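# Load a blank into the vise and tidy the rest

## Task

Put one plain gray aluminum blank flat on the two low parallel bars inside the open vise, without tipping those loose bars over. Its long side must be pressed against the fixed jaw (the end block without hoses) and its short end against the work stop (the short rod between the jaws). Every finished part must lie flat in the black outfeed tray with its pocket facing up. Each remaining blank, aluminum or brass, must sit entirely on the infeed plate (the one with short pins), not stacked on another blank and not perched on a pin. Each blank must finish either in its starting orientation on the plate or flipped over.

## Robot and tools

Robot: two Franka FR3 arms, left_arm and right_arm, each with a Robotiq 140 mm two-finger gripper and a wrist camera. The left gripper's fingers can fold when pushed. Only a grip in the outer quarter of each pad, near the fingertip, squeezes at full strength. Deeper grips may hold loosely, fail, or release later. Pressing the fingertips into a surface folds them easily unless the gripper is fully closed. The right gripper's fingers are rigid.

Frames: the scene frame has its origin at table height, midway between the nominal bases. +z is up, +x points out over the table, and left_arm is on +y. Calibrated bases: left_arm at (+0.008, +0.343, +0.030) m, right_arm at (+0.048, -0.439, +0.030) m, each turned only slightly about z. end_effector_position (metres) and end_effector_quat_wxyz are given in each arm's own base frame. This point lies between the closed pads. The gripper's +z is where the fingers point and y is the opening axis. Fingertips extend about 33 mm past that point at gaps up to 40 mm, and about 9 mm when fully open. Reported hand poses can be off by a few centimetres.

Row layout (execute_actions and move): one flat list of 20 numbers in [-1, 1] covering both arms. First come left_arm's 7 joint values, then its gripper position, force_limit and speed. Then come the same 10 for right_arm. Joint order within each arm: elbow, waist, upper arm roll, shoulder, wrist pitch, forearm roll, wrist roll. Joint values are offsets from the Joint targets as they stand when the action or move begins, not absolute angles and not offsets from the previous row. Scale: 1.0 is 1.427 rad for elbow, waist, upper arm roll and shoulder, 3.044 rad for forearm roll, 2.596 rad for wrist pitch and 3.91 rad for wrist roll. Ranges (rad): waist and upper arm roll ±2.901, shoulder ±1.836, elbow -3.077 to -0.117, forearm roll ±2.876, wrist pitch 0.440 to 4.622, wrist roll ±3.051. An action that asks for more than 0.018 rad beyond a range end is refused for both arms. Stay clear of range ends, since passing one triggers a torque fault.

Gripper numbers are absolute commands. position: +1 is fully open (140 mm), about -0.8 is where the pads touch, and -1 closes until blocked. force_limit runs from roughly 14 N at -1 to 58 N at +1 when speed is -1. speed: about 30 mm/s at -1, 140 at 0 and 250 at +1. Faster closes grip much harder. To keep a gripper unchanged, resend its previous three numbers, because a 0 is a real command.

Tools:
- execute_actions(actions, cameras): actions is a list of actions. Each action is up to 15 rows, one per 1/30 s step, and the last row is held until 15 steps pass. An empty list just reports state.
- move(target, speed, blend, blocking, cameras): target is one row, or up to 15 rows that all count from the same starting Joint targets. Joints travel together toward those angles with no collision avoidance. speed is the fastest joint's rate in rad/s (0.01 to 2, default 0.5), one value or one per target. blend is a corner-rounding radius in rad. Gripper values of later targets are applied only after arriving and stopping. Paths over 10 s are cut short. The result adds a move: line: done, off_target, moving, held or fault, plus limits=held and the farthest lagging joint.
- wait(seconds 0 to 10): the arms hold their commands while a running move continues.
- stop: brakes a running move, but the fingers keep moving.
- zoom_image(camera, region [x0,y0,x1,y1], at most 504x504 px) for cam_high, cam_left_wrist or cam_right_wrist (each 896x504).
- clear_fault(arm): clears a reported torque or force fault.
- read_manual: licence texts only.
- finished_scene(scene): ends the scene permanently. There are two scenes.

Results: Joint positions, velocities and targets come per arm in the joint order above. Your next offsets count from Joint targets. Tracking lead is limited per step, and targets are scaled back if they would put the hand more than 70 mm from where it is. object_status: 0 moving, 1 blocked while opening, 2 blocked while closing (a grip), 3 reached the command or the pads met. position_measured is in counts: 3 is open, 75 is about 100 mm, 139 is about 60 mm, 200 is about 20 mm, 230 is pads touching. To grip harder, raise force_limit and then nudge position (-1 to -0.98). To grip more softly, reopen and close slowly. Flange force and external torques are noisy estimates that include any held weight. Other lines: "joint sent to its limit", "joint command not followed" (the clearance check, which does not keep the grippers apart), MOTOR HOT and OVER-TEMPERATURE FAULT.

Avoid: contact torque at a joint limit (waist, shoulder 35; upper arm roll 32; elbow 30; wrist joints 12 N m) or 40 N of outside force, since either stops the arm until clear_fault. Exceeding joint speed by 10 percent also faults. Do not drop parts, release moving parts, hit things hard, squeeze a part still resting on something, swing loads fast, or let the arms press against each other. Nothing may leave the table. Random tugs may disturb held or loose parts. Long stretched holds heat the motors. Time keeps running while you think, so keep replies short.

Each tool is called after "Call:" as a command line: name --argument value for each argument, lists and objects as JSON in quotes; but a table of rows of numbers goes row by row, as --pt "numbers of a row", without its own name.

## Session

Call:
execute_actions --actions '[]'

Scene clock: 0.00 s.
left_arm: end_effector_position=(+0.1773, -0.2225, +0.2984) position_measured=3 object_status=3 end_effector_quat_wxyz=(-0.304, -0.357, +0.865, -0.182) | right_arm: end_effector_position=(+0.4602, +0.5841, +0.3235) position_measured=3 object_status=3 end_effector_quat_wxyz=(-0.361, +0.915, -0.176, -0.039)
Joint names: [elbow, waist, upper arm roll, shoulder, wrist pitch, forearm roll, wrist roll]
Joint positions: left_arm=[-2.711 -0.571 0.324 -0.837 1.675 -0.458 0.514] | right_arm=[-1.901 0.775 0.008 0.132 2.481 0.795 -0.941]
Joint velocities: within noise
Joint torques (N m): no reading
External joint torques (N m): no reading
Flange force (N): no reading
Joint targets: left_arm=[-2.711 -0.571 0.324 -0.837 1.675 -0.458 0.514] | right_arm=[-1.901 0.775 0.008 0.132 2.481 0.795 -0.941]
Tool commands: left_gripper/position=+1.0 left_gripper/force_limit=+1.0 left_gripper/speed=+1.0 right_gripper/position=+1.0 right_gripper/force_limit=+1.0 right_gripper/speed=+1.0

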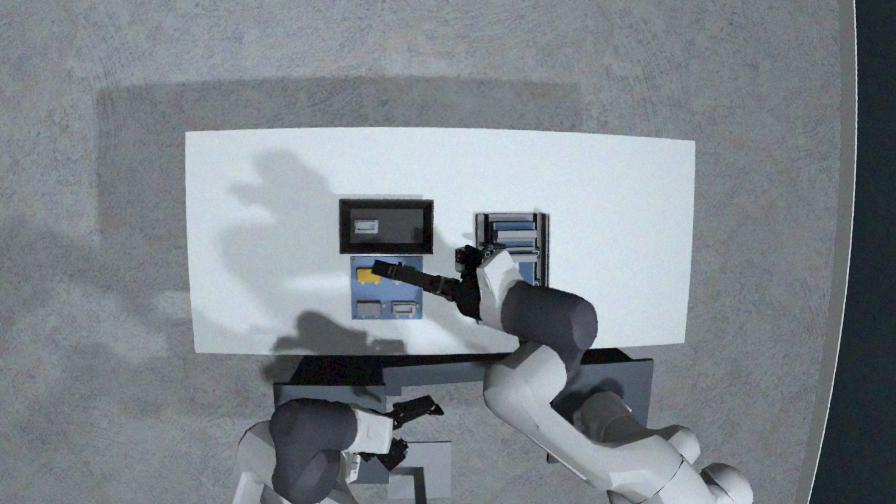

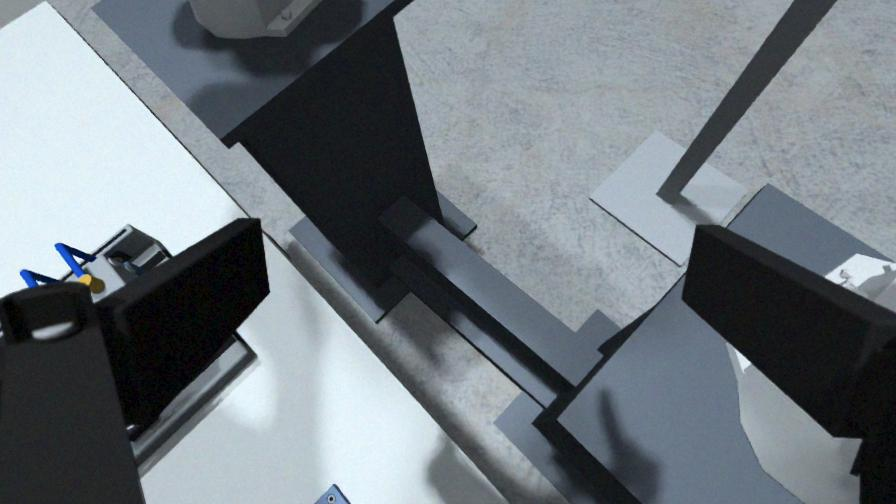

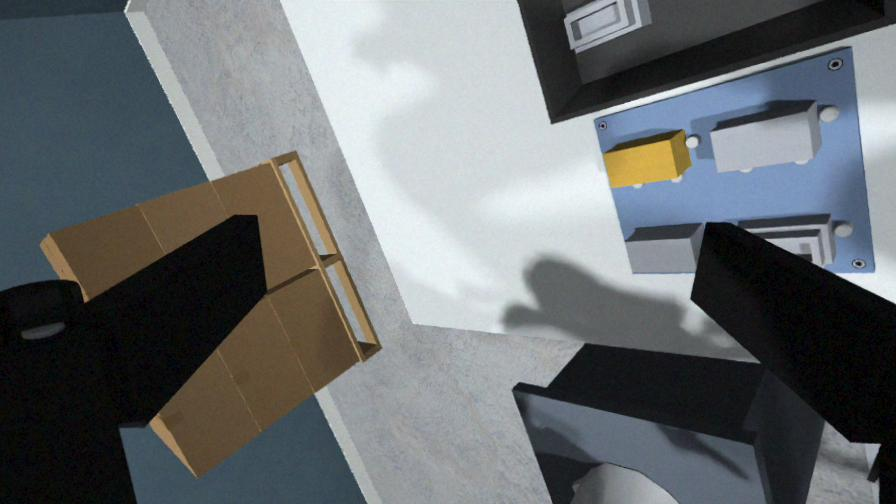

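Call:
zoom_image --camera "cam_high" --region '[320, 180, 570, 330]'

Call:
zoom_image --camera "cam_right_wrist" --region '[540, 0, 896, 290]'

Scaled by 2.016 from the camera's 896x504 image, which has a finer 1280x720 frame.

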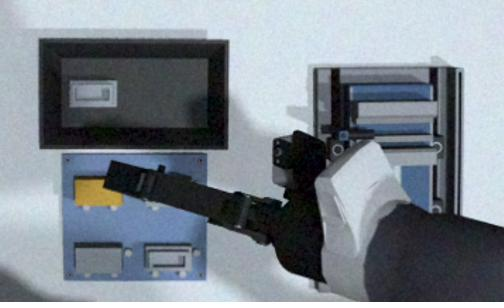

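Scaled by 1.416 from the camera's 896x504 image, which has a finer 1280x720 frame.

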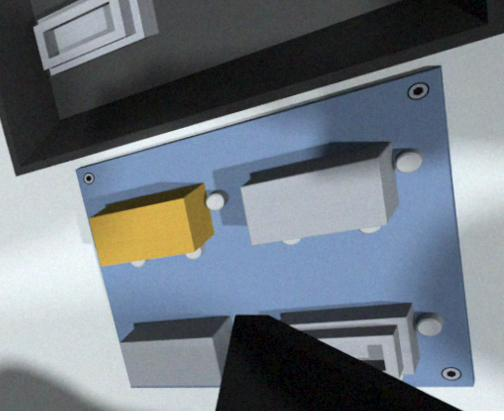

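Call:
move --target '[0.3329, 0.1324, -0.2270, 0.3392, 0.0801, 0.1505, 0.1726, 1, 1, 1, -0.0126, -0.3034, -0.0056, -0.1584, -0.2527, -0.2612, 0.3281, 1, 1, 1]' --speed 1.0

Scene clock: 60.07 s.
left_arm: end_effector_position=(+0.4132, -0.1672, +0.3002) position_measured=3 object_status=3 end_effector_quat_wxyz=(-0.002, -0.002, +1.000, -0.002) | right_arm: end_effector_position=(+0.5037, +0.1797, +0.3212) position_measured=3 object_status=3 end_effector_quat_wxyz=(-0.003, +0.708, -0.706, +0.000)
Joint names: [elbow, waist, upper arm roll, shoulder, wrist pitch, forearm roll, wrist roll]
Joint positions: left_arm=[-2.237 -0.383 0.001 -0.355 1.88 -0.004 1.185] | right_arm=[-1.917 0.343 -0.002 -0.094 1.829 0.003 0.337]
Joint velocities: left_arm=[-0.001 0 -0.002 0 0 0.001 0.005] | right_arm=[0 0 0.001 0 0 0 0.006]
Joint torques (N m): left_arm=[25.03 1 0.22 -19.48 2.76 1.15 0.22] | right_arm=[26.01 -0.63 0.96 -29.15 2.27 0.37 0.09]
External joint torques (N m): left_arm=[0.54 0.96 0.5 0.31 0.33 0.42 0.22] | right_arm=[1.28 -0.66 1 0.11 -0.28 -0.36 0.09]
Flange force (N): left_arm=[-3.1 0.9 -0.3] | right_arm=[-2.2 -4.4 -3.7]
Joint targets: left_arm=[-2.236 -0.382 0.000 -0.354 1.883 0.000 1.189] | right_arm=[-1.919 0.342 0.000 -0.094 1.825 0.000 0.342]
move: done
camera_calibration:
cam_left_wrist: T_world_to_cam=[[-0.00399649, 0.99999, -0.00216175, 0.176498], [0.941979, 0.00449023, 0.335641, -0.481138], [0.335647, -0.000694944, -0.941988, 0.286866], [0, 0, 0, 1]] pos_world=[0.357642, -0.174136, 0.432095]
cam_right_wrist: T_world_to_cam=[[-0.999723, -0.020258, -0.0119671, 0.520541], [-0.0231698, 0.93612, 0.350917, -0.265173], [0.0040938, 0.351097, -0.93633, 0.37109], [0, 0, 0, 1]] pos_world=[0.512734, 0.12849, 0.446746]

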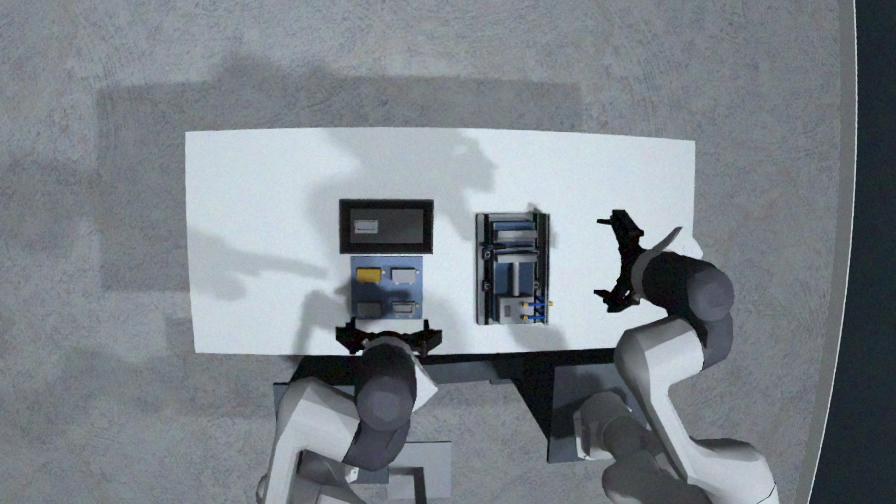

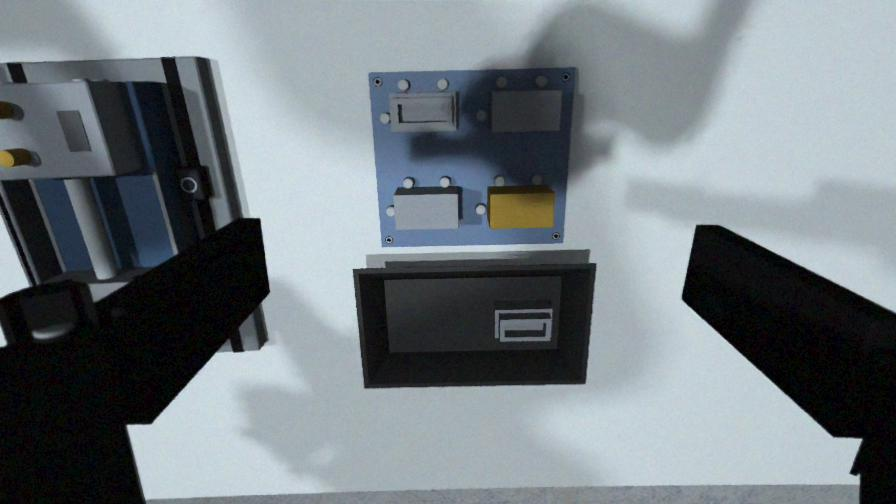

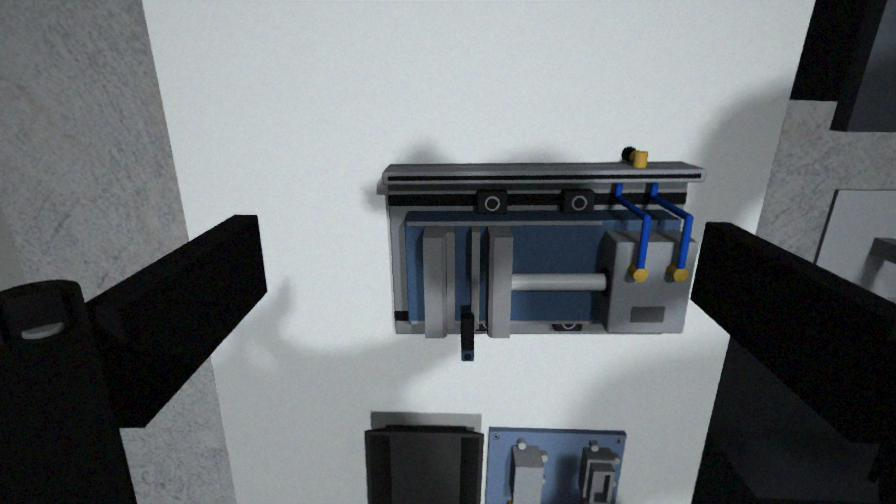

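Call:
zoom_image --camera "cam_right_wrist" --region '[380, 180, 560, 370]'

Call:
zoom_image --camera "cam_left_wrist" --region '[350, 60, 610, 400]'

Scaled by 2.653 from the camera's 896x504 image, which has a finer 1280x720 frame.

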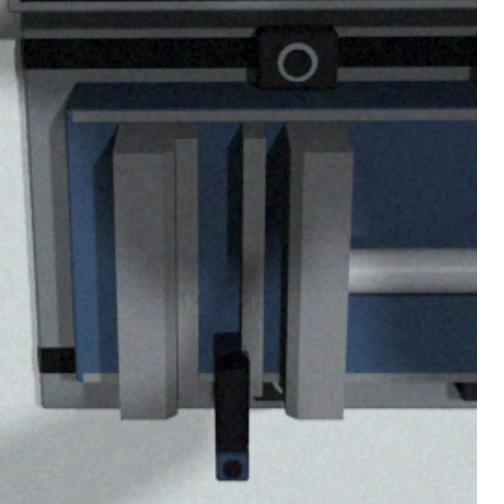

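Scaled by 1.482 from the camera's 896x504 image, which has a finer 1280x720 frame.

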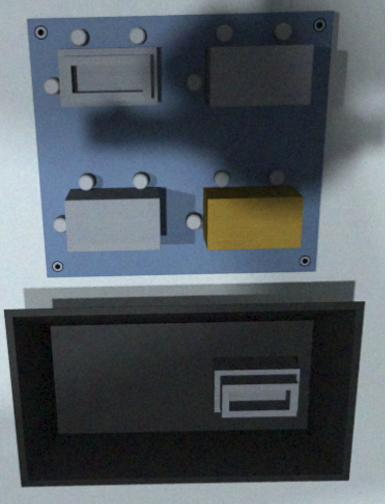

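Call:
zoom_image --camera "cam_high" --region '[460, 195, 570, 335]'

Call:
zoom_image --camera "cam_right_wrist" --region '[420, 220, 520, 370]'

Scaled by 3.600 from the camera's 896x504 image, which has a finer 1280x720 frame.

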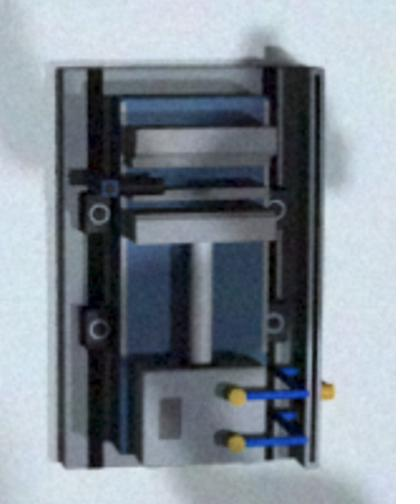

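Scaled by 3.360 from the camera's 896x504 image, which has a finer 1280x720 frame.

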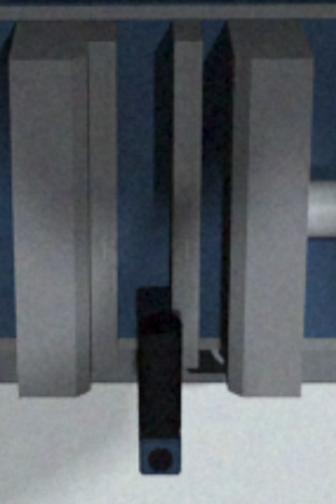

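Call:
move --target '[-0.2640, -0.0639, 0, 0.1268, 0.2144, 0, -0.4302, 0.0, -0.05, 1, 0, 0, 0, 0, 0, 0, 0, 1, 1, 1]' --speed 1.2 --cameras '["cam_left_wrist", "cam_right_wrist"]'

Scene clock: 148.83 s.
left_arm: end_effector_position=(+0.3793, -0.1935, +0.1006) position_measured=129 object_status=3 end_effector_quat_wxyz=(+0.001, +0.714, -0.700, +0.000) | right_arm: end_effector_position=(+0.5035, +0.1796, +0.3210) position_measured=3 object_status=3 end_effector_quat_wxyz=(-0.003, +0.708, -0.707, +0.000)
Joint names: [elbow, waist, upper arm roll, shoulder, wrist pitch, forearm roll, wrist roll]
Joint positions: left_arm=[-2.611 -0.471 0.001 -0.174 2.437 -0.004 -0.488] | right_arm=[-1.917 0.343 -0.002 -0.094 1.829 0.003 0.339]
Joint velocities: left_arm=[-0.002 -0.001 0 0 0 0 -0.006] | right_arm=[within noise]
Joint torques (N m): left_arm=[20.73 0.19 0.52 -22.49 2.95 0.82 -0.17] | right_arm=[26.16 -0.55 0.84 -29.04 2.31 0.44 0.02]
External joint torques (N m): left_arm=[-0.18 0.09 0.57 0.13 0.35 0.33 -0.17] | right_arm=[1.35 -0.45 1.02 0.25 -0.24 -0.27 0.02]
Flange force (N): left_arm=[-0.7 0.0 1.5] | right_arm=[-2.5 -5.1 -3.8]
Joint targets: left_arm=[-2.612 -0.473 0.000 -0.173 2.439 0.000 -0.493] | right_arm=[-1.919 0.342 0.000 -0.094 1.825 0.000 0.342]
move: done
camera_calibration:
cam_left_wrist: T_world_to_cam=[[-0.999812, -0.0192056, 0.00277267, 0.382259], [-0.0171494, 0.941399, 0.33686, 0.16286], [-0.00907979, 0.336749, -0.941551, 0.306189], [0, 0, 0, 1]] pos_world=[0.38776, -0.249083, 0.232371]
cam_right_wrist: T_world_to_cam=[[-0.999765, -0.0184579, -0.0113883, 0.519839], [-0.0212792, 0.936321, 0.350499, -0.265909], [0.00419365, 0.350659, -0.936494, 0.371046], [0, 0, 0, 1]] pos_world=[0.512502, 0.12846, 0.446604]
Images, in order (width x height): cam_left_wrist 896x504, cam_right_wrist 896x504.

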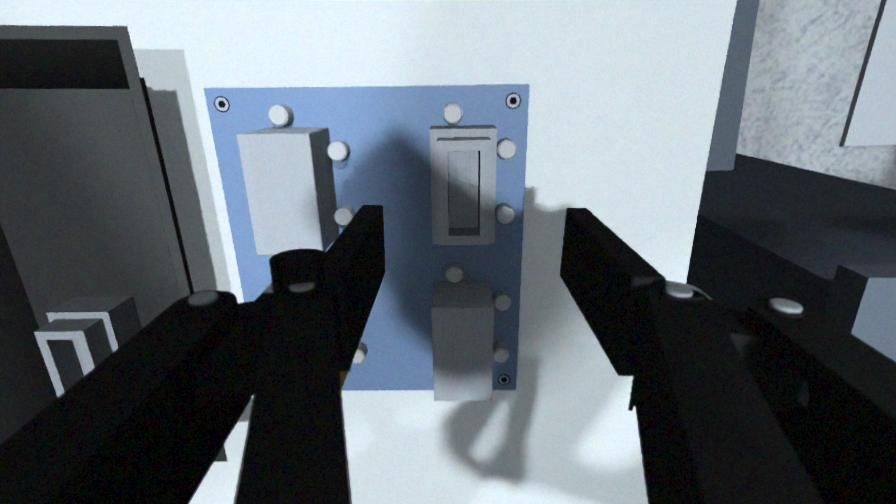

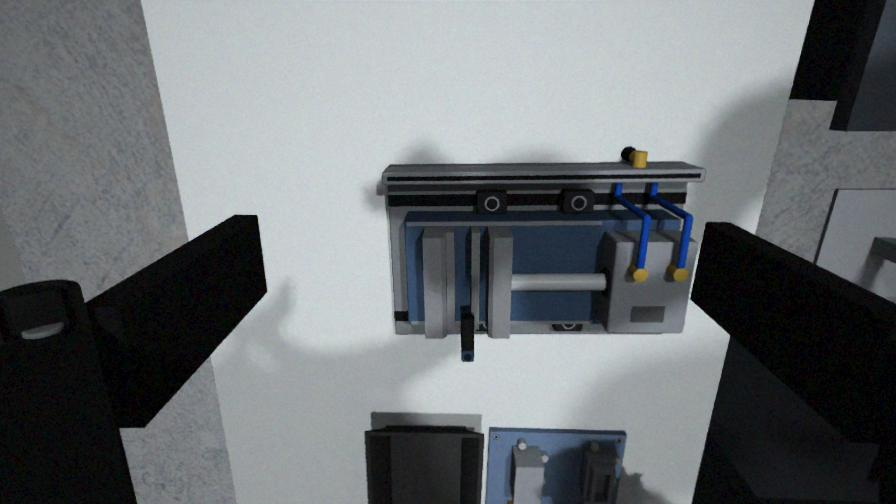

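Call:
zoom_image --camera "cam_left_wrist" --region '[230, 90, 530, 280]'

Scaled by 1.680 from the camera's 896x504 image, which has a finer 1280x720 frame.

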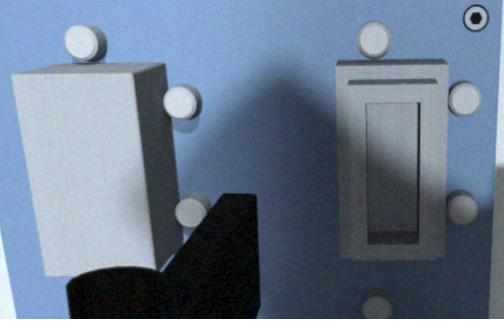

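Call:
move --target '[-0.0143, -0.0093, 0, 0.1381, 0.0838, 0, -0.0035, 0.0, -0.05, 1, 0, 0, 0, 0, 0, 0, 0, 1, 1, 1]' --speed 0.25 --cameras '["cam_left_wrist"]'

Scene clock: 186.50 s.
left_arm: end_effector_position=(+0.3802, -0.2000, +0.0274) position_measured=129 object_status=3 end_effector_quat_wxyz=(+0.001, +0.715, -0.699, -0.001) | right_arm: end_effector_position=(+0.5035, +0.1796, +0.3210) position_measured=3 object_status=3 end_effector_quat_wxyz=(-0.003, +0.708, -0.707, +0.000)
Joint names: [elbow, waist, upper arm roll, shoulder, wrist pitch, forearm roll, wrist roll]
Joint positions: left_arm=[-2.632 -0.485 0.001 0.023 2.654 -0.003 -0.503] | right_arm=[-1.918 0.343 -0.002 -0.094 1.829 0.003 0.339]
Joint velocities: left_arm=[-0.001 0 0 0 0.005 -0.001 -0.002] | right_arm=[within noise]
Joint torques (N m): left_arm=[17.84 0.19 0.63 -25.9 3.09 0.68 -0.24] | right_arm=[26.21 -0.6 0.95 -29.09 2.33 0.43 0.08]
External joint torques (N m): left_arm=[0.07 0.23 0.64 0.47 0.5 0.32 -0.24] | right_arm=[1.28 -0.62 1.01 0.44 -0.24 -0.3 0.09]
Flange force (N): left_arm=[0.1 -1.0 2.8] | right_arm=[-2.6 -5.4 -3.6]
Joint targets: left_arm=[-2.633 -0.486 0.000 0.024 2.657 0.000 -0.507] | right_arm=[-1.919 0.342 0.000 -0.094 1.825 0.000 0.342]
move: done
camera_calibration:
cam_left_wrist: T_world_to_cam=[[-0.999766, -0.0213788, 0.0031651, 0.38273], [-0.0190511, 0.940955, 0.337994, 0.19422], [-0.0102041, 0.337855, -0.941143, 0.240159], [0, 0, 0, 1]] pos_world=[0.388791, -0.255709, 0.159168]
Images, in order (width x height): cam_left_wrist 896x504.

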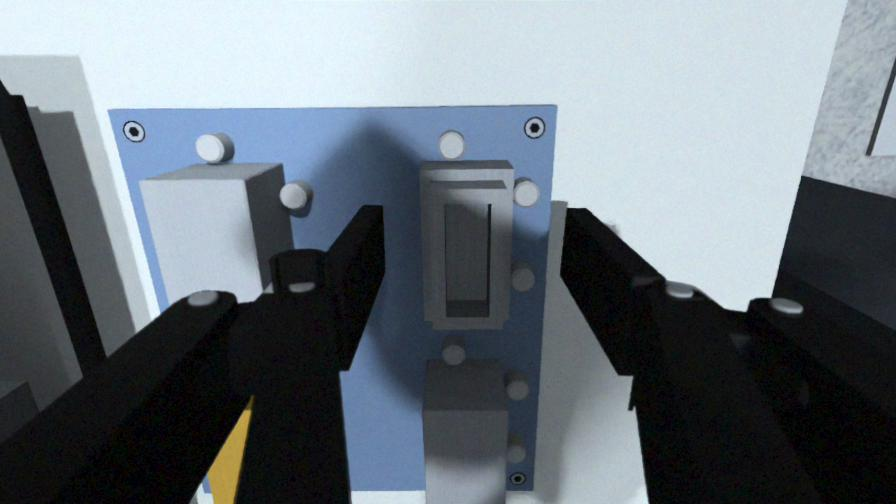

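Call:
zoom_image --camera "cam_left_wrist" --region '[350, 130, 610, 350]'

Scaled by 1.938 from the camera's 896x504 image, which has a finer 1280x720 frame.

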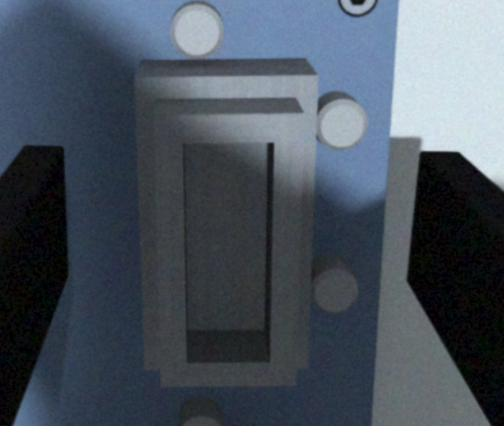

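Call:
move --pt "0.0005 0 0 -0.0098 -0.0057 0 0 0.0 -0.05 1 0 0 0 0 0 0 0 1 1 1" --pt "0.0005 0 0 -0.0098 -0.0057 0 0 -1 -0.05 -1 0 0 0 0 0 0 0 1 1 1" --speed 0.3 --cameras '["cam_left_wrist"]'

Scene clock: 213.23 s.
left_arm: end_effector_position=(+0.3812, -0.2006, +0.0319) position_measured=181 object_status=0 end_effector_quat_wxyz=(+0.000, +0.715, -0.699, +0.001) | right_arm: end_effector_position=(+0.5034, +0.1796, +0.3209) position_measured=3 object_status=3 end_effector_quat_wxyz=(-0.003, +0.708, -0.707, +0.000)
Joint names: [elbow, waist, upper arm roll, shoulder, wrist pitch, forearm roll, wrist roll]
Joint positions: left_arm=[-2.632 -0.485 0.001 0.011 2.645 -0.003 -0.504] | right_arm=[-1.918 0.343 -0.002 -0.094 1.829 0.003 0.339]
Joint velocities: within noise
Joint torques (N m): left_arm=[17.1 0.24 0.51 -26.04 2.22 0.62 -0.22] | right_arm=[26.26 -0.59 0.83 -29.15 2.36 0.45 0.09]
External joint torques (N m): left_arm=[-0.83 0.24 0.5 0.09 -0.37 0.25 -0.22] | right_arm=[1.35 -0.65 0.84 0.37 -0.2 -0.28 0.1]
Flange force (N): left_arm=[-1.3 1.7 -0.7] | right_arm=[-2.4 -5.5 -3.7]
Joint targets: left_arm=[-2.632 -0.486 0.000 0.010 2.642 0.000 -0.507] | right_arm=[-1.919 0.342 0.000 -0.094 1.825 0.000 0.342]
move: done
camera_calibration:
cam_left_wrist: T_world_to_cam=[[-0.999762, -0.021837, 0.000121219, 0.383743], [-0.0205228, 0.941463, 0.33649, 0.194021], [-0.00746206, 0.336408, -0.941687, 0.243233], [0, 0, 0, 1]] pos_world=[0.389449, -0.256109, 0.163716]
Images, in order (width x height): cam_left_wrist 896x504.

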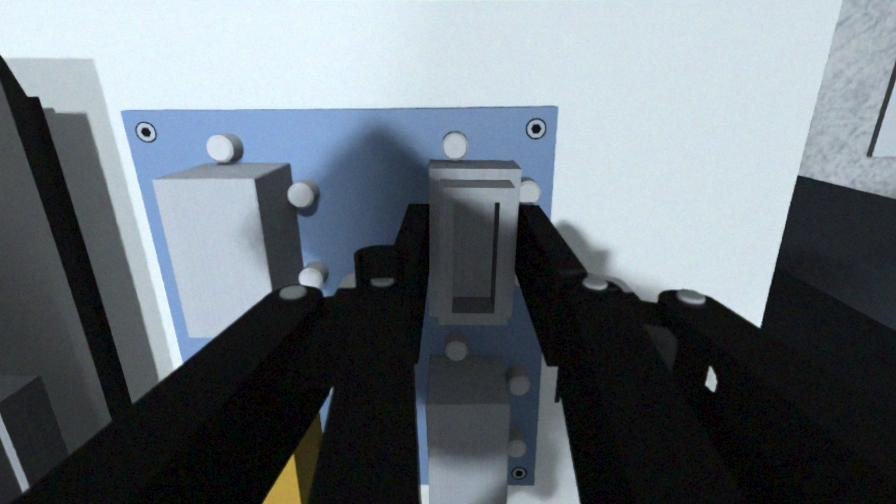

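Call:
move --pt "0 0 0 0 0 0 0 0.0 -0.05 1 0 0 0 0 0 0 0 1 1 1" --pt "-0.0006 0 0 0.0108 0.0062 0 0 0.0 -0.05 1 0 0 0 0 0 0 0 1 1 1" --pt "-0.0006 0 0 0.0108 0.0062 0 0 -1 -0.05 -1 0 0 0 0 0 0 0 1 1 1" --pt "0.0498 0 0 -0.1764 -0.1243 0 0 -1 -0.05 -1 0 0 0 0 0 0 0 1 1 1" --speed '[0.5, 0.2, 0.5, 0.4]' --cameras '["cam_left_wrist"]'

Scene clock: 228.27 s.
left_arm: end_effector_position=(+0.3798, -0.2003, +0.1384) position_measured=181 object_status=2 end_effector_quat_wxyz=(+0.002, +0.715, -0.699, -0.001) | right_arm: end_effector_position=(+0.5034, +0.1796, +0.3209) position_measured=3 object_status=3 end_effector_quat_wxyz=(-0.003, +0.708, -0.707, +0.000)
Joint names: [elbow, waist, upper arm roll, shoulder, wrist pitch, forearm roll, wrist roll]
Joint positions: left_arm=[-2.562 -0.485 0.001 -0.239 2.322 -0.003 -0.504] | right_arm=[-1.918 0.343 -0.002 -0.094 1.829 0.003 0.34]
Joint velocities: left_arm=[0.001 -0.001 -0.001 0.001 -0.003 0 0.001] | right_arm=[within noise]
Joint torques (N m): left_arm=[22.95 0.28 0.44 -22.47 2.74 0.77 -0.19] | right_arm=[26.28 -0.52 0.85 -29.16 2.35 0.47 0.08]
External joint torques (N m): left_arm=[0.68 0.3 0.67 -0.82 0.13 0.21 -0.19] | right_arm=[1.4 -0.6 0.84 0.27 -0.21 -0.26 0.08]
Flange force (N): left_arm=[-1.0 -0.1 -1.9] | right_arm=[-2.4 -5.4 -3.8]
Joint targets: left_arm=[-2.561 -0.486 0.000 -0.241 2.319 0.000 -0.507] | right_arm=[-1.919 0.342 0.000 -0.094 1.825 0.000 0.342]
move: done
camera_calibration:
cam_left_wrist: T_world_to_cam=[[-0.999767, -0.0212133, 0.00407977, 0.381895], [-0.0185918, 0.94113, 0.337534, 0.156883], [-0.0109998, 0.337379, -0.941305, 0.34497], [0, 0, 0, 1]] pos_world=[0.388517, -0.255932, 0.27021]
Images, in order (width x height): cam_left_wrist 896x504.

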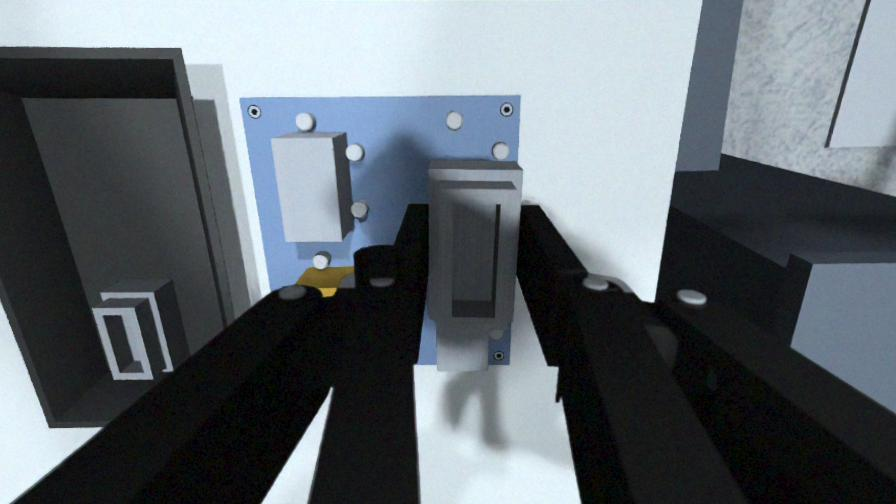

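Call:
move --pt "0.4978 0.1356 0 0.3802 -0.0647 0 0.0495 -1 -0.05 -1 -0.0703 0.2669 0 0.0482 0.0651 0 -0.3079 0.165 -0.05 1" --pt "0.4482 0.1356 0 0.4975 0.0271 0 0.0495 -1 -0.05 -1 -0.0703 0.2669 0 0.0482 0.0651 0 -0.3079 0.165 -0.05 1" --speed '[0.8, 0.25]' --blend '[0.03, 0]' --cameras '["cam_left_wrist", "cam_right_wrist"]'

Scene clock: 257.20 s.
left_arm: end_effector_position=(+0.5974, -0.1810, +0.0328) position_measured=181 object_status=2 end_effector_quat_wxyz=(+0.003, +0.716, -0.698, -0.003) | right_arm: end_effector_position=(+0.4094, +0.3613, +0.2511) position_measured=108 object_status=3 end_effector_quat_wxyz=(+0.000, +1.000, +0.004, -0.001)
Joint names: [elbow, waist, upper arm roll, shoulder, wrist pitch, forearm roll, wrist roll]
Joint positions: left_arm=[-1.923 -0.294 0 0.471 2.386 -0.003 -0.316] | right_arm=[-2.018 0.721 0.001 -0.027 1.99 0.002 -0.858]
Joint velocities: left_arm=[0 0 0 -0.001 0.004 0 0.002] | right_arm=[within noise]
Joint torques (N m): left_arm=[22.06 0.73 1.02 -44.74 3.06 0.72 0.13] | right_arm=[25.94 0.02 0.61 -30.98 2.84 0.49 -0.2]
External joint torques (N m): left_arm=[0.68 0.81 0.69 -0.74 0.5 0.2 0.13] | right_arm=[1.09 0.03 0.65 0.89 0.18 -0.25 -0.2]
Flange force (N): left_arm=[-1.3 -0.6 -0.5] | right_arm=[4.7 -4.4 -1.0]
Joint targets: left_arm=[-1.922 -0.293 0.000 0.468 2.390 0.000 -0.313] | right_arm=[-2.019 0.723 0.000 -0.026 1.994 0.000 -0.862]
move: done
camera_calibration:
cam_left_wrist: T_world_to_cam=[[-0.999666, -0.0243696, 0.00860499, 0.599449], [-0.0200105, 0.940565, 0.339025, 0.179163], [-0.0163554, 0.338739, -0.940738, 0.244878], [0, 0, 0, 1]] pos_world=[0.606839, -0.236856, 0.164468]
cam_right_wrist: T_world_to_cam=[[0.0250245, -0.999651, -0.00847247, 0.362515], [-0.936874, -0.0264081, 0.348667, 0.309601], [-0.348769, -0.000787587, -0.937208, 0.513936], [0, 0, 0, 1]] pos_world=[0.46023, 0.370969, 0.376789]
Images, in order (width x height): cam_left_wrist 896x504, cam_right_wrist 896x504.

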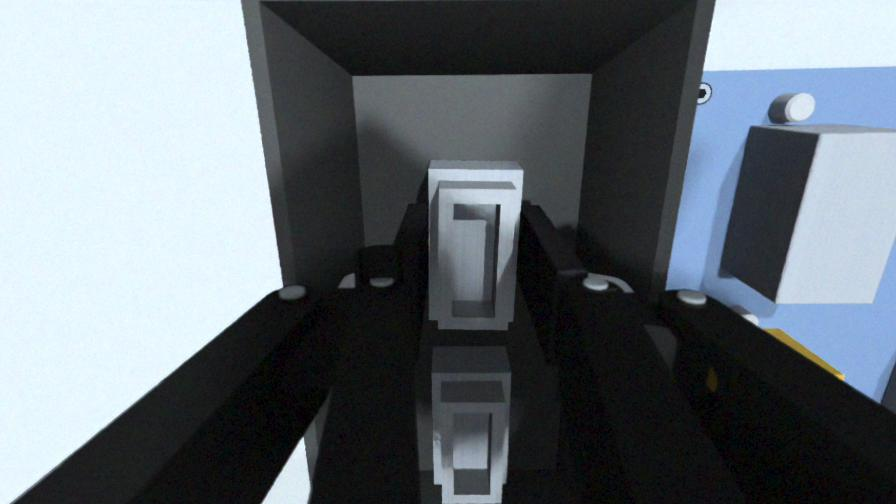

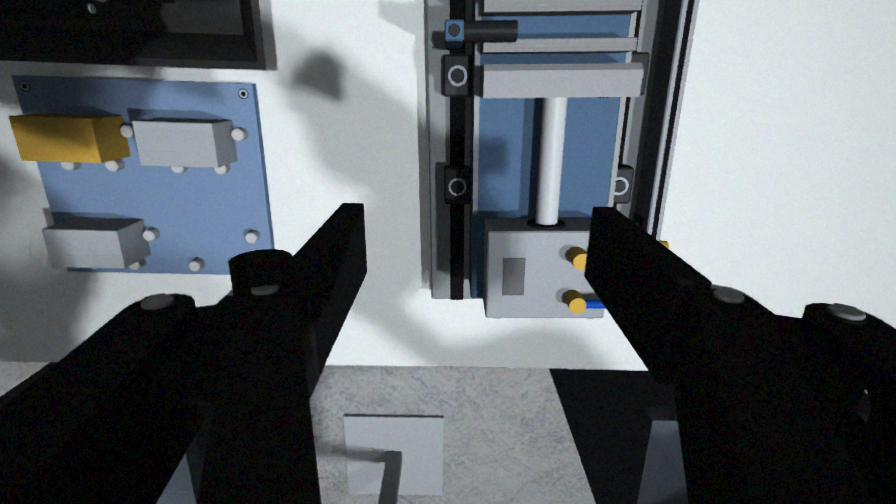

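Call:
move --target '[-0.0006, 0, 0, 0.0049, 0.003, 0, 0, -1, -0.05, -1, 0, 0, 0, 0, 0, 0, 0, 0.165, -0.05, 1]' --speed 0.1 --cameras '["cam_left_wrist", "cam_right_wrist"]'

Call:
zoom_image --camera "cam_right_wrist" --region '[0, 60, 280, 280]'

Scene clock: 270.60 s.
left_arm: end_effector_position=(+0.5986, -0.1814, +0.0310) position_measured=181 object_status=2 end_effector_quat_wxyz=(+0.002, +0.716, -0.698, -0.001) | right_arm: end_effector_position=(+0.4094, +0.3613, +0.2511) position_measured=108 object_status=3 end_effector_quat_wxyz=(-0.001, +1.000, +0.004, -0.001)
Joint names: [elbow, waist, upper arm roll, shoulder, wrist pitch, forearm roll, wrist roll]
Joint positions: left_arm=[-1.923 -0.294 0 0.475 2.394 -0.003 -0.316] | right_arm=[-2.018 0.721 0.001 -0.027 1.99 0.002 -0.859]
Joint velocities: left_arm=[0 0 0.001 0.001 0.003 0 0.001] | right_arm=[within noise]
Joint torques (N m): left_arm=[21.83 0.75 1.07 -44.01 3.1 0.72 0.08] | right_arm=[25.97 -0.03 0.7 -30.92 2.81 0.49 -0.23]
External joint torques (N m): left_arm=[0.49 0.74 0.65 0 0.53 0.2 0.08] | right_arm=[1.26 -0.06 0.69 0.67 0.16 -0.25 -0.23]
Flange force (N): left_arm=[-0.8 -1.5 0.9] | right_arm=[4.7 -4.3 -1.5]
Joint targets: left_arm=[-1.923 -0.293 0.000 0.475 2.398 0.000 -0.313] | right_arm=[-2.019 0.723 0.000 -0.026 1.994 0.000 -0.862]
move: done
camera_calibration:
cam_left_wrist: T_world_to_cam=[[-0.999697, -0.0240746, 0.00508366, 0.600838], [-0.0209407, 0.940927, 0.337962, 0.180795], [-0.0129196, 0.337753, -0.941146, 0.241076], [0, 0, 0, 1]] pos_world=[0.607556, -0.237074, 0.162731]
cam_right_wrist: T_world_to_cam=[[0.026051, -0.999624, -0.00857989, 0.362138], [-0.936891, -0.0274078, 0.348545, 0.310043], [-0.348649, -0.00104154, -0.937253, 0.513959], [0, 0, 0, 1]] pos_world=[0.460234, 0.371035, 0.376753]
Images, in order (width x height): cam_left_wrist 896x504, cam_right_wrist 896x504.

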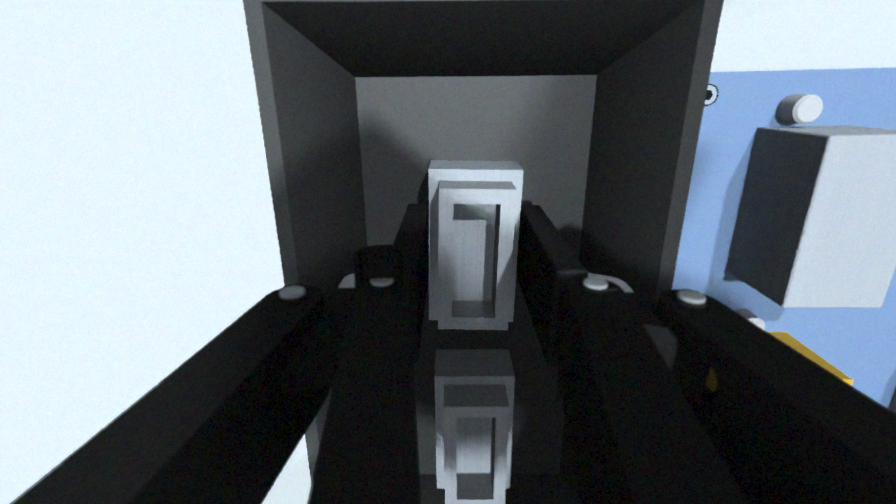

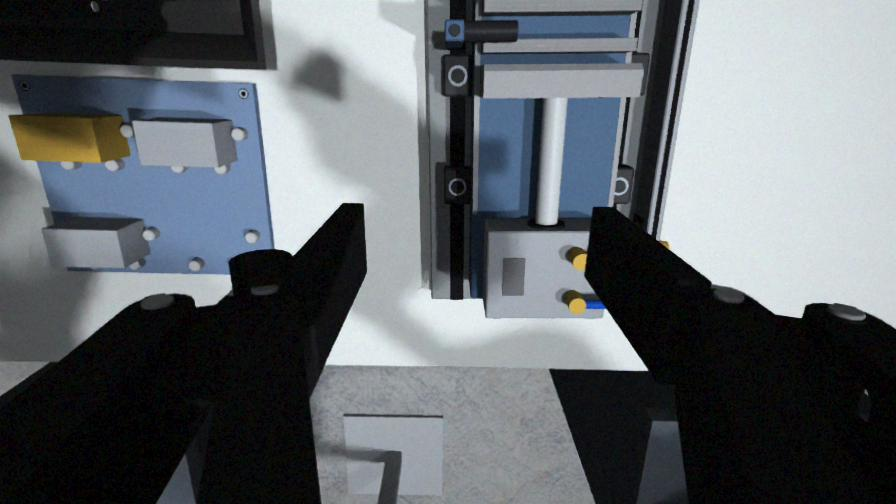

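Scaled by 1.800 from the camera's 896x504 image, which has a finer 1280x720 frame.

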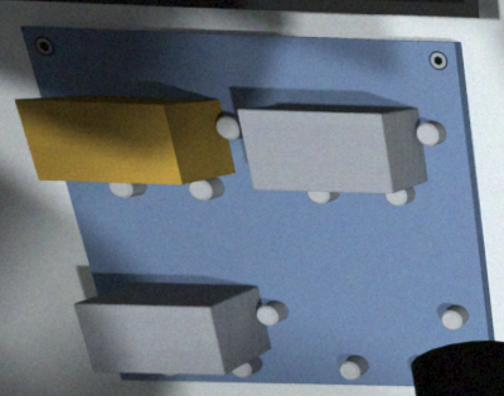

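Call:
move --target '[-0.0004, 0, 0, 0.0036, 0.0022, 0, 0, -1, -0.05, -1, 0, 0, 0, 0, 0, 0, 0, 0.165, -0.05, 1]' --speed 0.1 --cameras '["cam_left_wrist"]'

Scene clock: 274.17 s.
left_arm: end_effector_position=(+0.5994, -0.1816, +0.0310) position_measured=181 object_status=2 end_effector_quat_wxyz=(+0.001, +0.716, -0.698, +0.000) | right_arm: end_effector_position=(+0.4094, +0.3613, +0.2510) position_measured=108 object_status=3 end_effector_quat_wxyz=(-0.001, +1.000, +0.004, -0.001)
Joint names: [elbow, waist, upper arm roll, shoulder, wrist pitch, forearm roll, wrist roll]
Joint positions: left_arm=[-1.923 -0.294 0 0.475 2.397 -0.003 -0.316] | right_arm=[-2.018 0.721 0.001 -0.027 1.99 0.002 -0.859]
Joint velocities: within noise
Joint torques (N m): left_arm=[20.7 0.74 1.07 -40.82 3.52 0.72 0.11] | right_arm=[25.95 0.01 0.69 -30.96 2.78 0.49 -0.24]
External joint torques (N m): left_arm=[-0.78 0.78 0.71 3.42 0.92 0.21 0.11] | right_arm=[1.3 0.02 0.73 0.59 0.14 -0.25 -0.24]
Flange force (N): left_arm=[-0.1 -4.0 7.9] | right_arm=[4.6 -4.3 -1.7]
Joint targets: left_arm=[-1.923 -0.293 0.000 0.481 2.403 0.000 -0.313] | right_arm=[-2.019 0.723 0.000 -0.026 1.994 0.000 -0.862]
move: done
camera_calibration:
cam_left_wrist: T_world_to_cam=[[-0.999708, -0.0240454, 0.00242542, 0.601786], [-0.0218201, 0.941197, 0.337152, 0.181658], [-0.0103897, 0.337, -0.941447, 0.239524], [0, 0, 0, 1]] pos_world=[0.608063, -0.237226, 0.162793]
Images, in order (width x height): cam_left_wrist 896x504.

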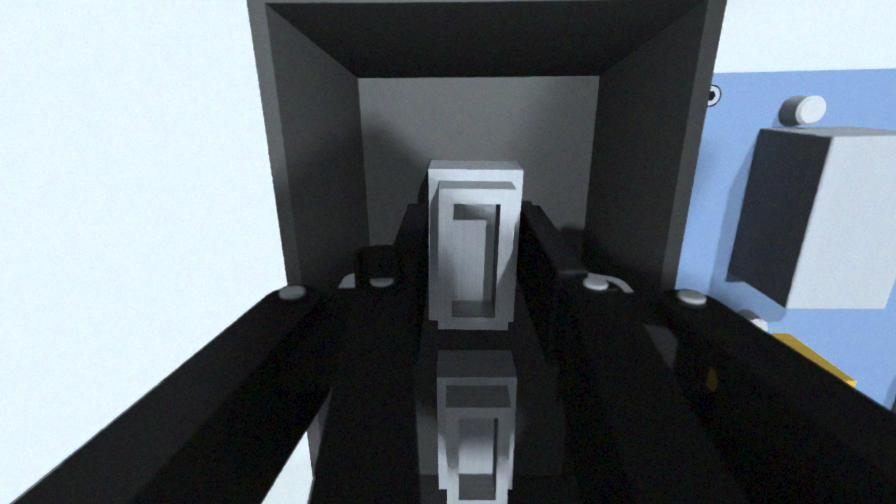

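Call:
move --pt "0 0 0 -0.0018 -0.0011 0 0 -1 -0.05 -1 0 0 0 0 0 0 0 0.165 -0.05 1" --pt "0 0 0 -0.0018 -0.0011 0 0 -0.2 -0.05 -0.5 0 0 0 0 0 0 0 0.165 -0.05 1" --pt "0.0505 0 0 -0.1259 -0.0970 0 0 -0.2 -0.05 -0.5 0 0 0 0 0 0 0 0.165 -0.05 1" --pt "-0.2193 0.4506 0 -0.5848 -0.2005 0 0 -0.2 -0.05 -0.5 0.3931 0.1647 0 0.4400 0.0258 0 0.0601 0.165 -0.05 1" --speed '[0.1, 0.1, 0.4, 0.9]' --cameras '["cam_high", "cam_left_wrist", "cam_right_wrist"]'

Scene clock: 293.53 s.
left_arm: end_effector_position=(+0.4211, +0.1528, +0.3004) position_measured=154 object_status=3 end_effector_quat_wxyz=(+0.000, +0.900, -0.437, +0.002) | right_arm: end_effector_position=(+0.4072, +0.5827, +0.1191) position_measured=108 object_status=3 end_effector_quat_wxyz=(+0.001, +1.000, +0.010, -0.003)
Joint names: [elbow, waist, upper arm roll, shoulder, wrist pitch, forearm roll, wrist roll]
Joint positions: left_arm=[-2.235 0.349 0.001 -0.352 1.885 -0.003 -0.316] | right_arm=[-1.46 0.959 0.001 0.603 2.057 0.002 -0.632]
Joint velocities: left_arm=[within noise] | right_arm=[0 0.001 -0.001 0 0 0 0.007]
Joint torques (N m): left_arm=[24.64 1.01 0.25 -20.27 2.51 0.84 0.09] | right_arm=[26.14 -0.39 1.01 -50 2.82 0.46 0.08]
External joint torques (N m): left_arm=[-0.07 1.12 0.69 -0.16 -0.09 0.13 0.09] | right_arm=[1.84 -0.5 0.39 0.41 0.21 -0.24 0.08]
Flange force (N): left_arm=[-2.1 0.1 -0.1] | right_arm=[7.1 -9.2 -1.0]
Joint targets: left_arm=[-2.236 0.350 0.000 -0.354 1.883 0.000 -0.313] | right_arm=[-1.458 0.958 0.000 0.602 2.061 0.000 -0.627]
move: done
camera_calibration:
cam_left_wrist: T_world_to_cam=[[-0.786395, -0.617724, -0.000447694, 0.432672], [-0.582109, 0.740812, 0.335183, 0.0393333], [-0.206719, 0.263847, -0.942153, 0.472715], [0, 0, 0, 1]] pos_world=[0.460866, 0.113409, 0.43238]
cam_right_wrist: T_world_to_cam=[[0.0367515, -0.999312, -0.00499425, 0.577381], [-0.935374, -0.0361583, 0.351806, 0.364121], [-0.351744, -0.00825789, -0.93606, 0.395087], [0, 0, 0, 1]] pos_world=[0.458339, 0.593412, 0.244609]

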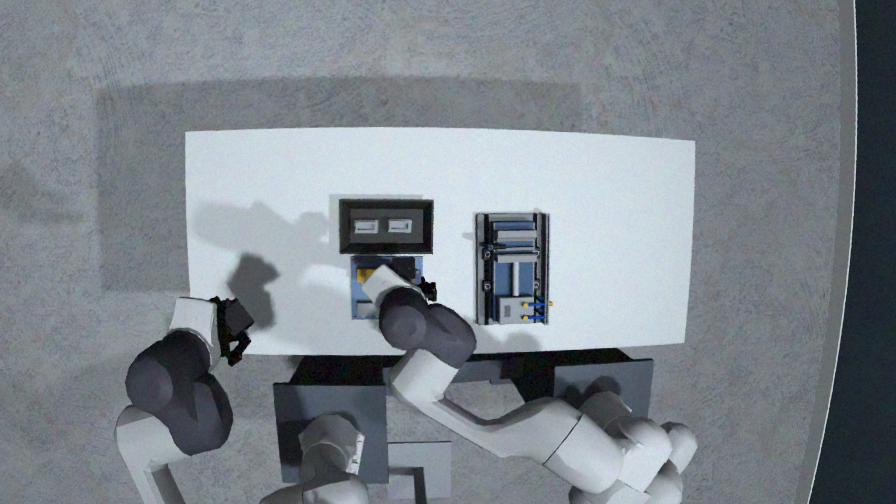

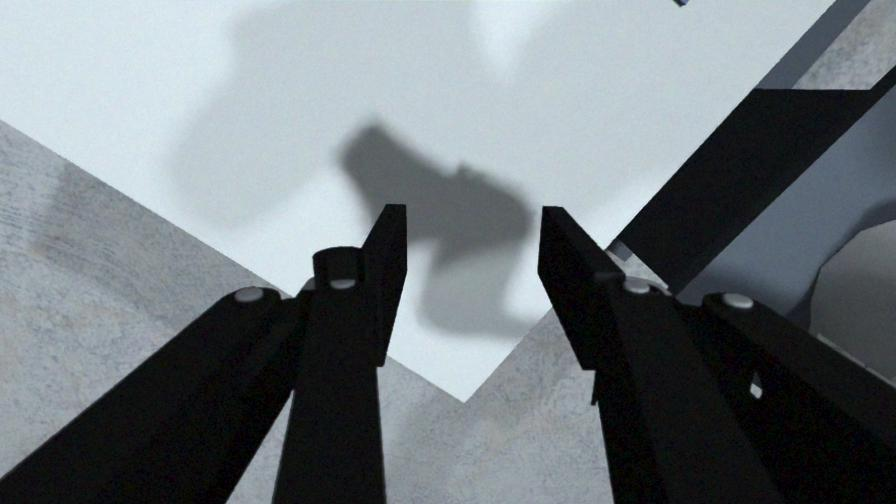

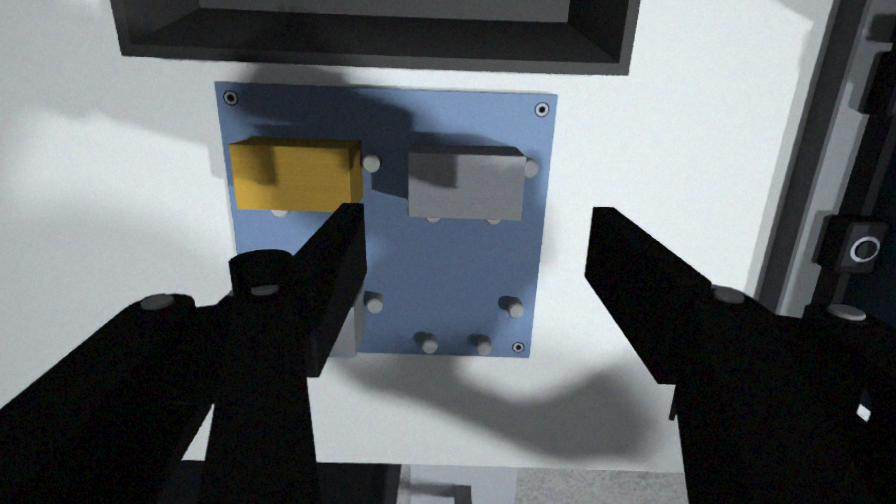

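Call:
move --pt "0 0 0 0 0 0 0 -0.2 -0.05 -0.5 -0.0201 -0.0011 0 0.0920 0.0616 0 -0.0004 0.165 -0.05 1" --pt "0 0 0 0 0 0 0 -0.2 -0.05 -0.5 -0.0201 -0.0011 0 0.0920 0.0616 0 -0.0004 -1 -0.05 -1" --pt "0 0 0 0 0 0 0 -0.2 -0.05 -0.5 0.0230 -0.0011 0 0.0027 -0.0111 0 -0.0004 -1 -0.05 -1" --speed '[0.2, 0.25, 0.25]' --cameras '["cam_right_wrist"]'

Scene clock: 314.70 s.
left_arm: end_effector_position=(+0.4208, +0.1527, +0.3002) position_measured=154 object_status=3 end_effector_quat_wxyz=(+0.000, +0.900, -0.437, +0.002) | right_arm: end_effector_position=(+0.4120, +0.5871, +0.1297) position_measured=140 object_status=2 end_effector_quat_wxyz=(-0.002, +1.000, +0.008, +0.000)
Joint names: [elbow, waist, upper arm roll, shoulder, wrist pitch, forearm roll, wrist roll]
Joint positions: left_arm=[-2.235 0.349 0.001 -0.352 1.885 -0.003 -0.316] | right_arm=[-1.427 0.957 0.001 0.607 2.036 0.002 -0.63]
Joint velocities: left_arm=[within noise] | right_arm=[-0.001 0 0 0 -0.005 -0.001 0.001]
Joint torques (N m): left_arm=[24.8 0.93 0.32 -20.28 2.59 0.84 0.09] | right_arm=[26.95 -0.52 1.3 -51.1 2.52 0.51 0.08]
External joint torques (N m): left_arm=[0.03 0.93 0.62 -0.17 -0.02 0.13 0.09] | right_arm=[2.33 -0.46 0.81 -0.11 -0.14 -0.2 0.08]
Flange force (N): left_arm=[-1.8 -0.1 -0.2] | right_arm=[8.3 -11.1 -2.9]
Joint targets: left_arm=[-2.236 0.350 0.000 -0.354 1.883 0.000 -0.313] | right_arm=[-1.425 0.956 0.000 0.606 2.032 0.000 -0.628]
move: done
camera_calibration:
cam_right_wrist: T_world_to_cam=[[0.0331608, -0.999388, -0.0111161, 0.584023], [-0.937179, -0.0349573, 0.347092, 0.36568], [-0.347269, -0.00109207, -0.937765, 0.40086], [0, 0, 0, 1]] pos_world=[0.462547, 0.596887, 0.25548]
Images, in order (width x height): cam_right_wrist 896x504.

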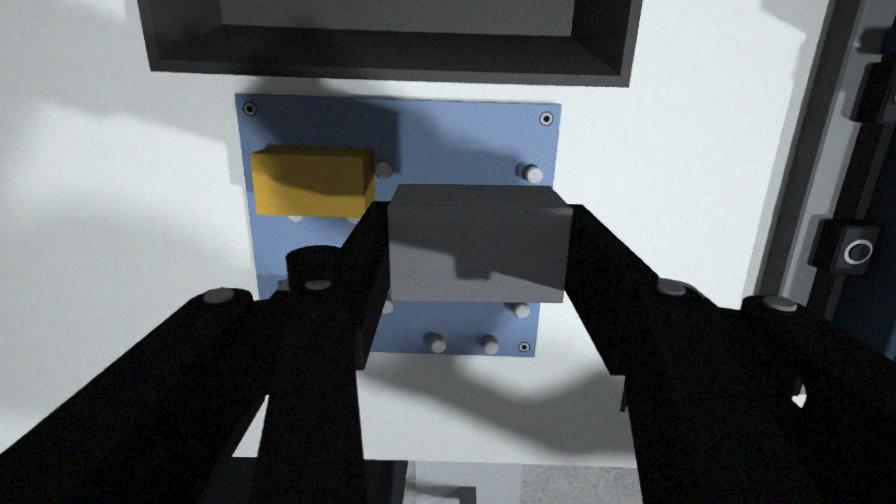

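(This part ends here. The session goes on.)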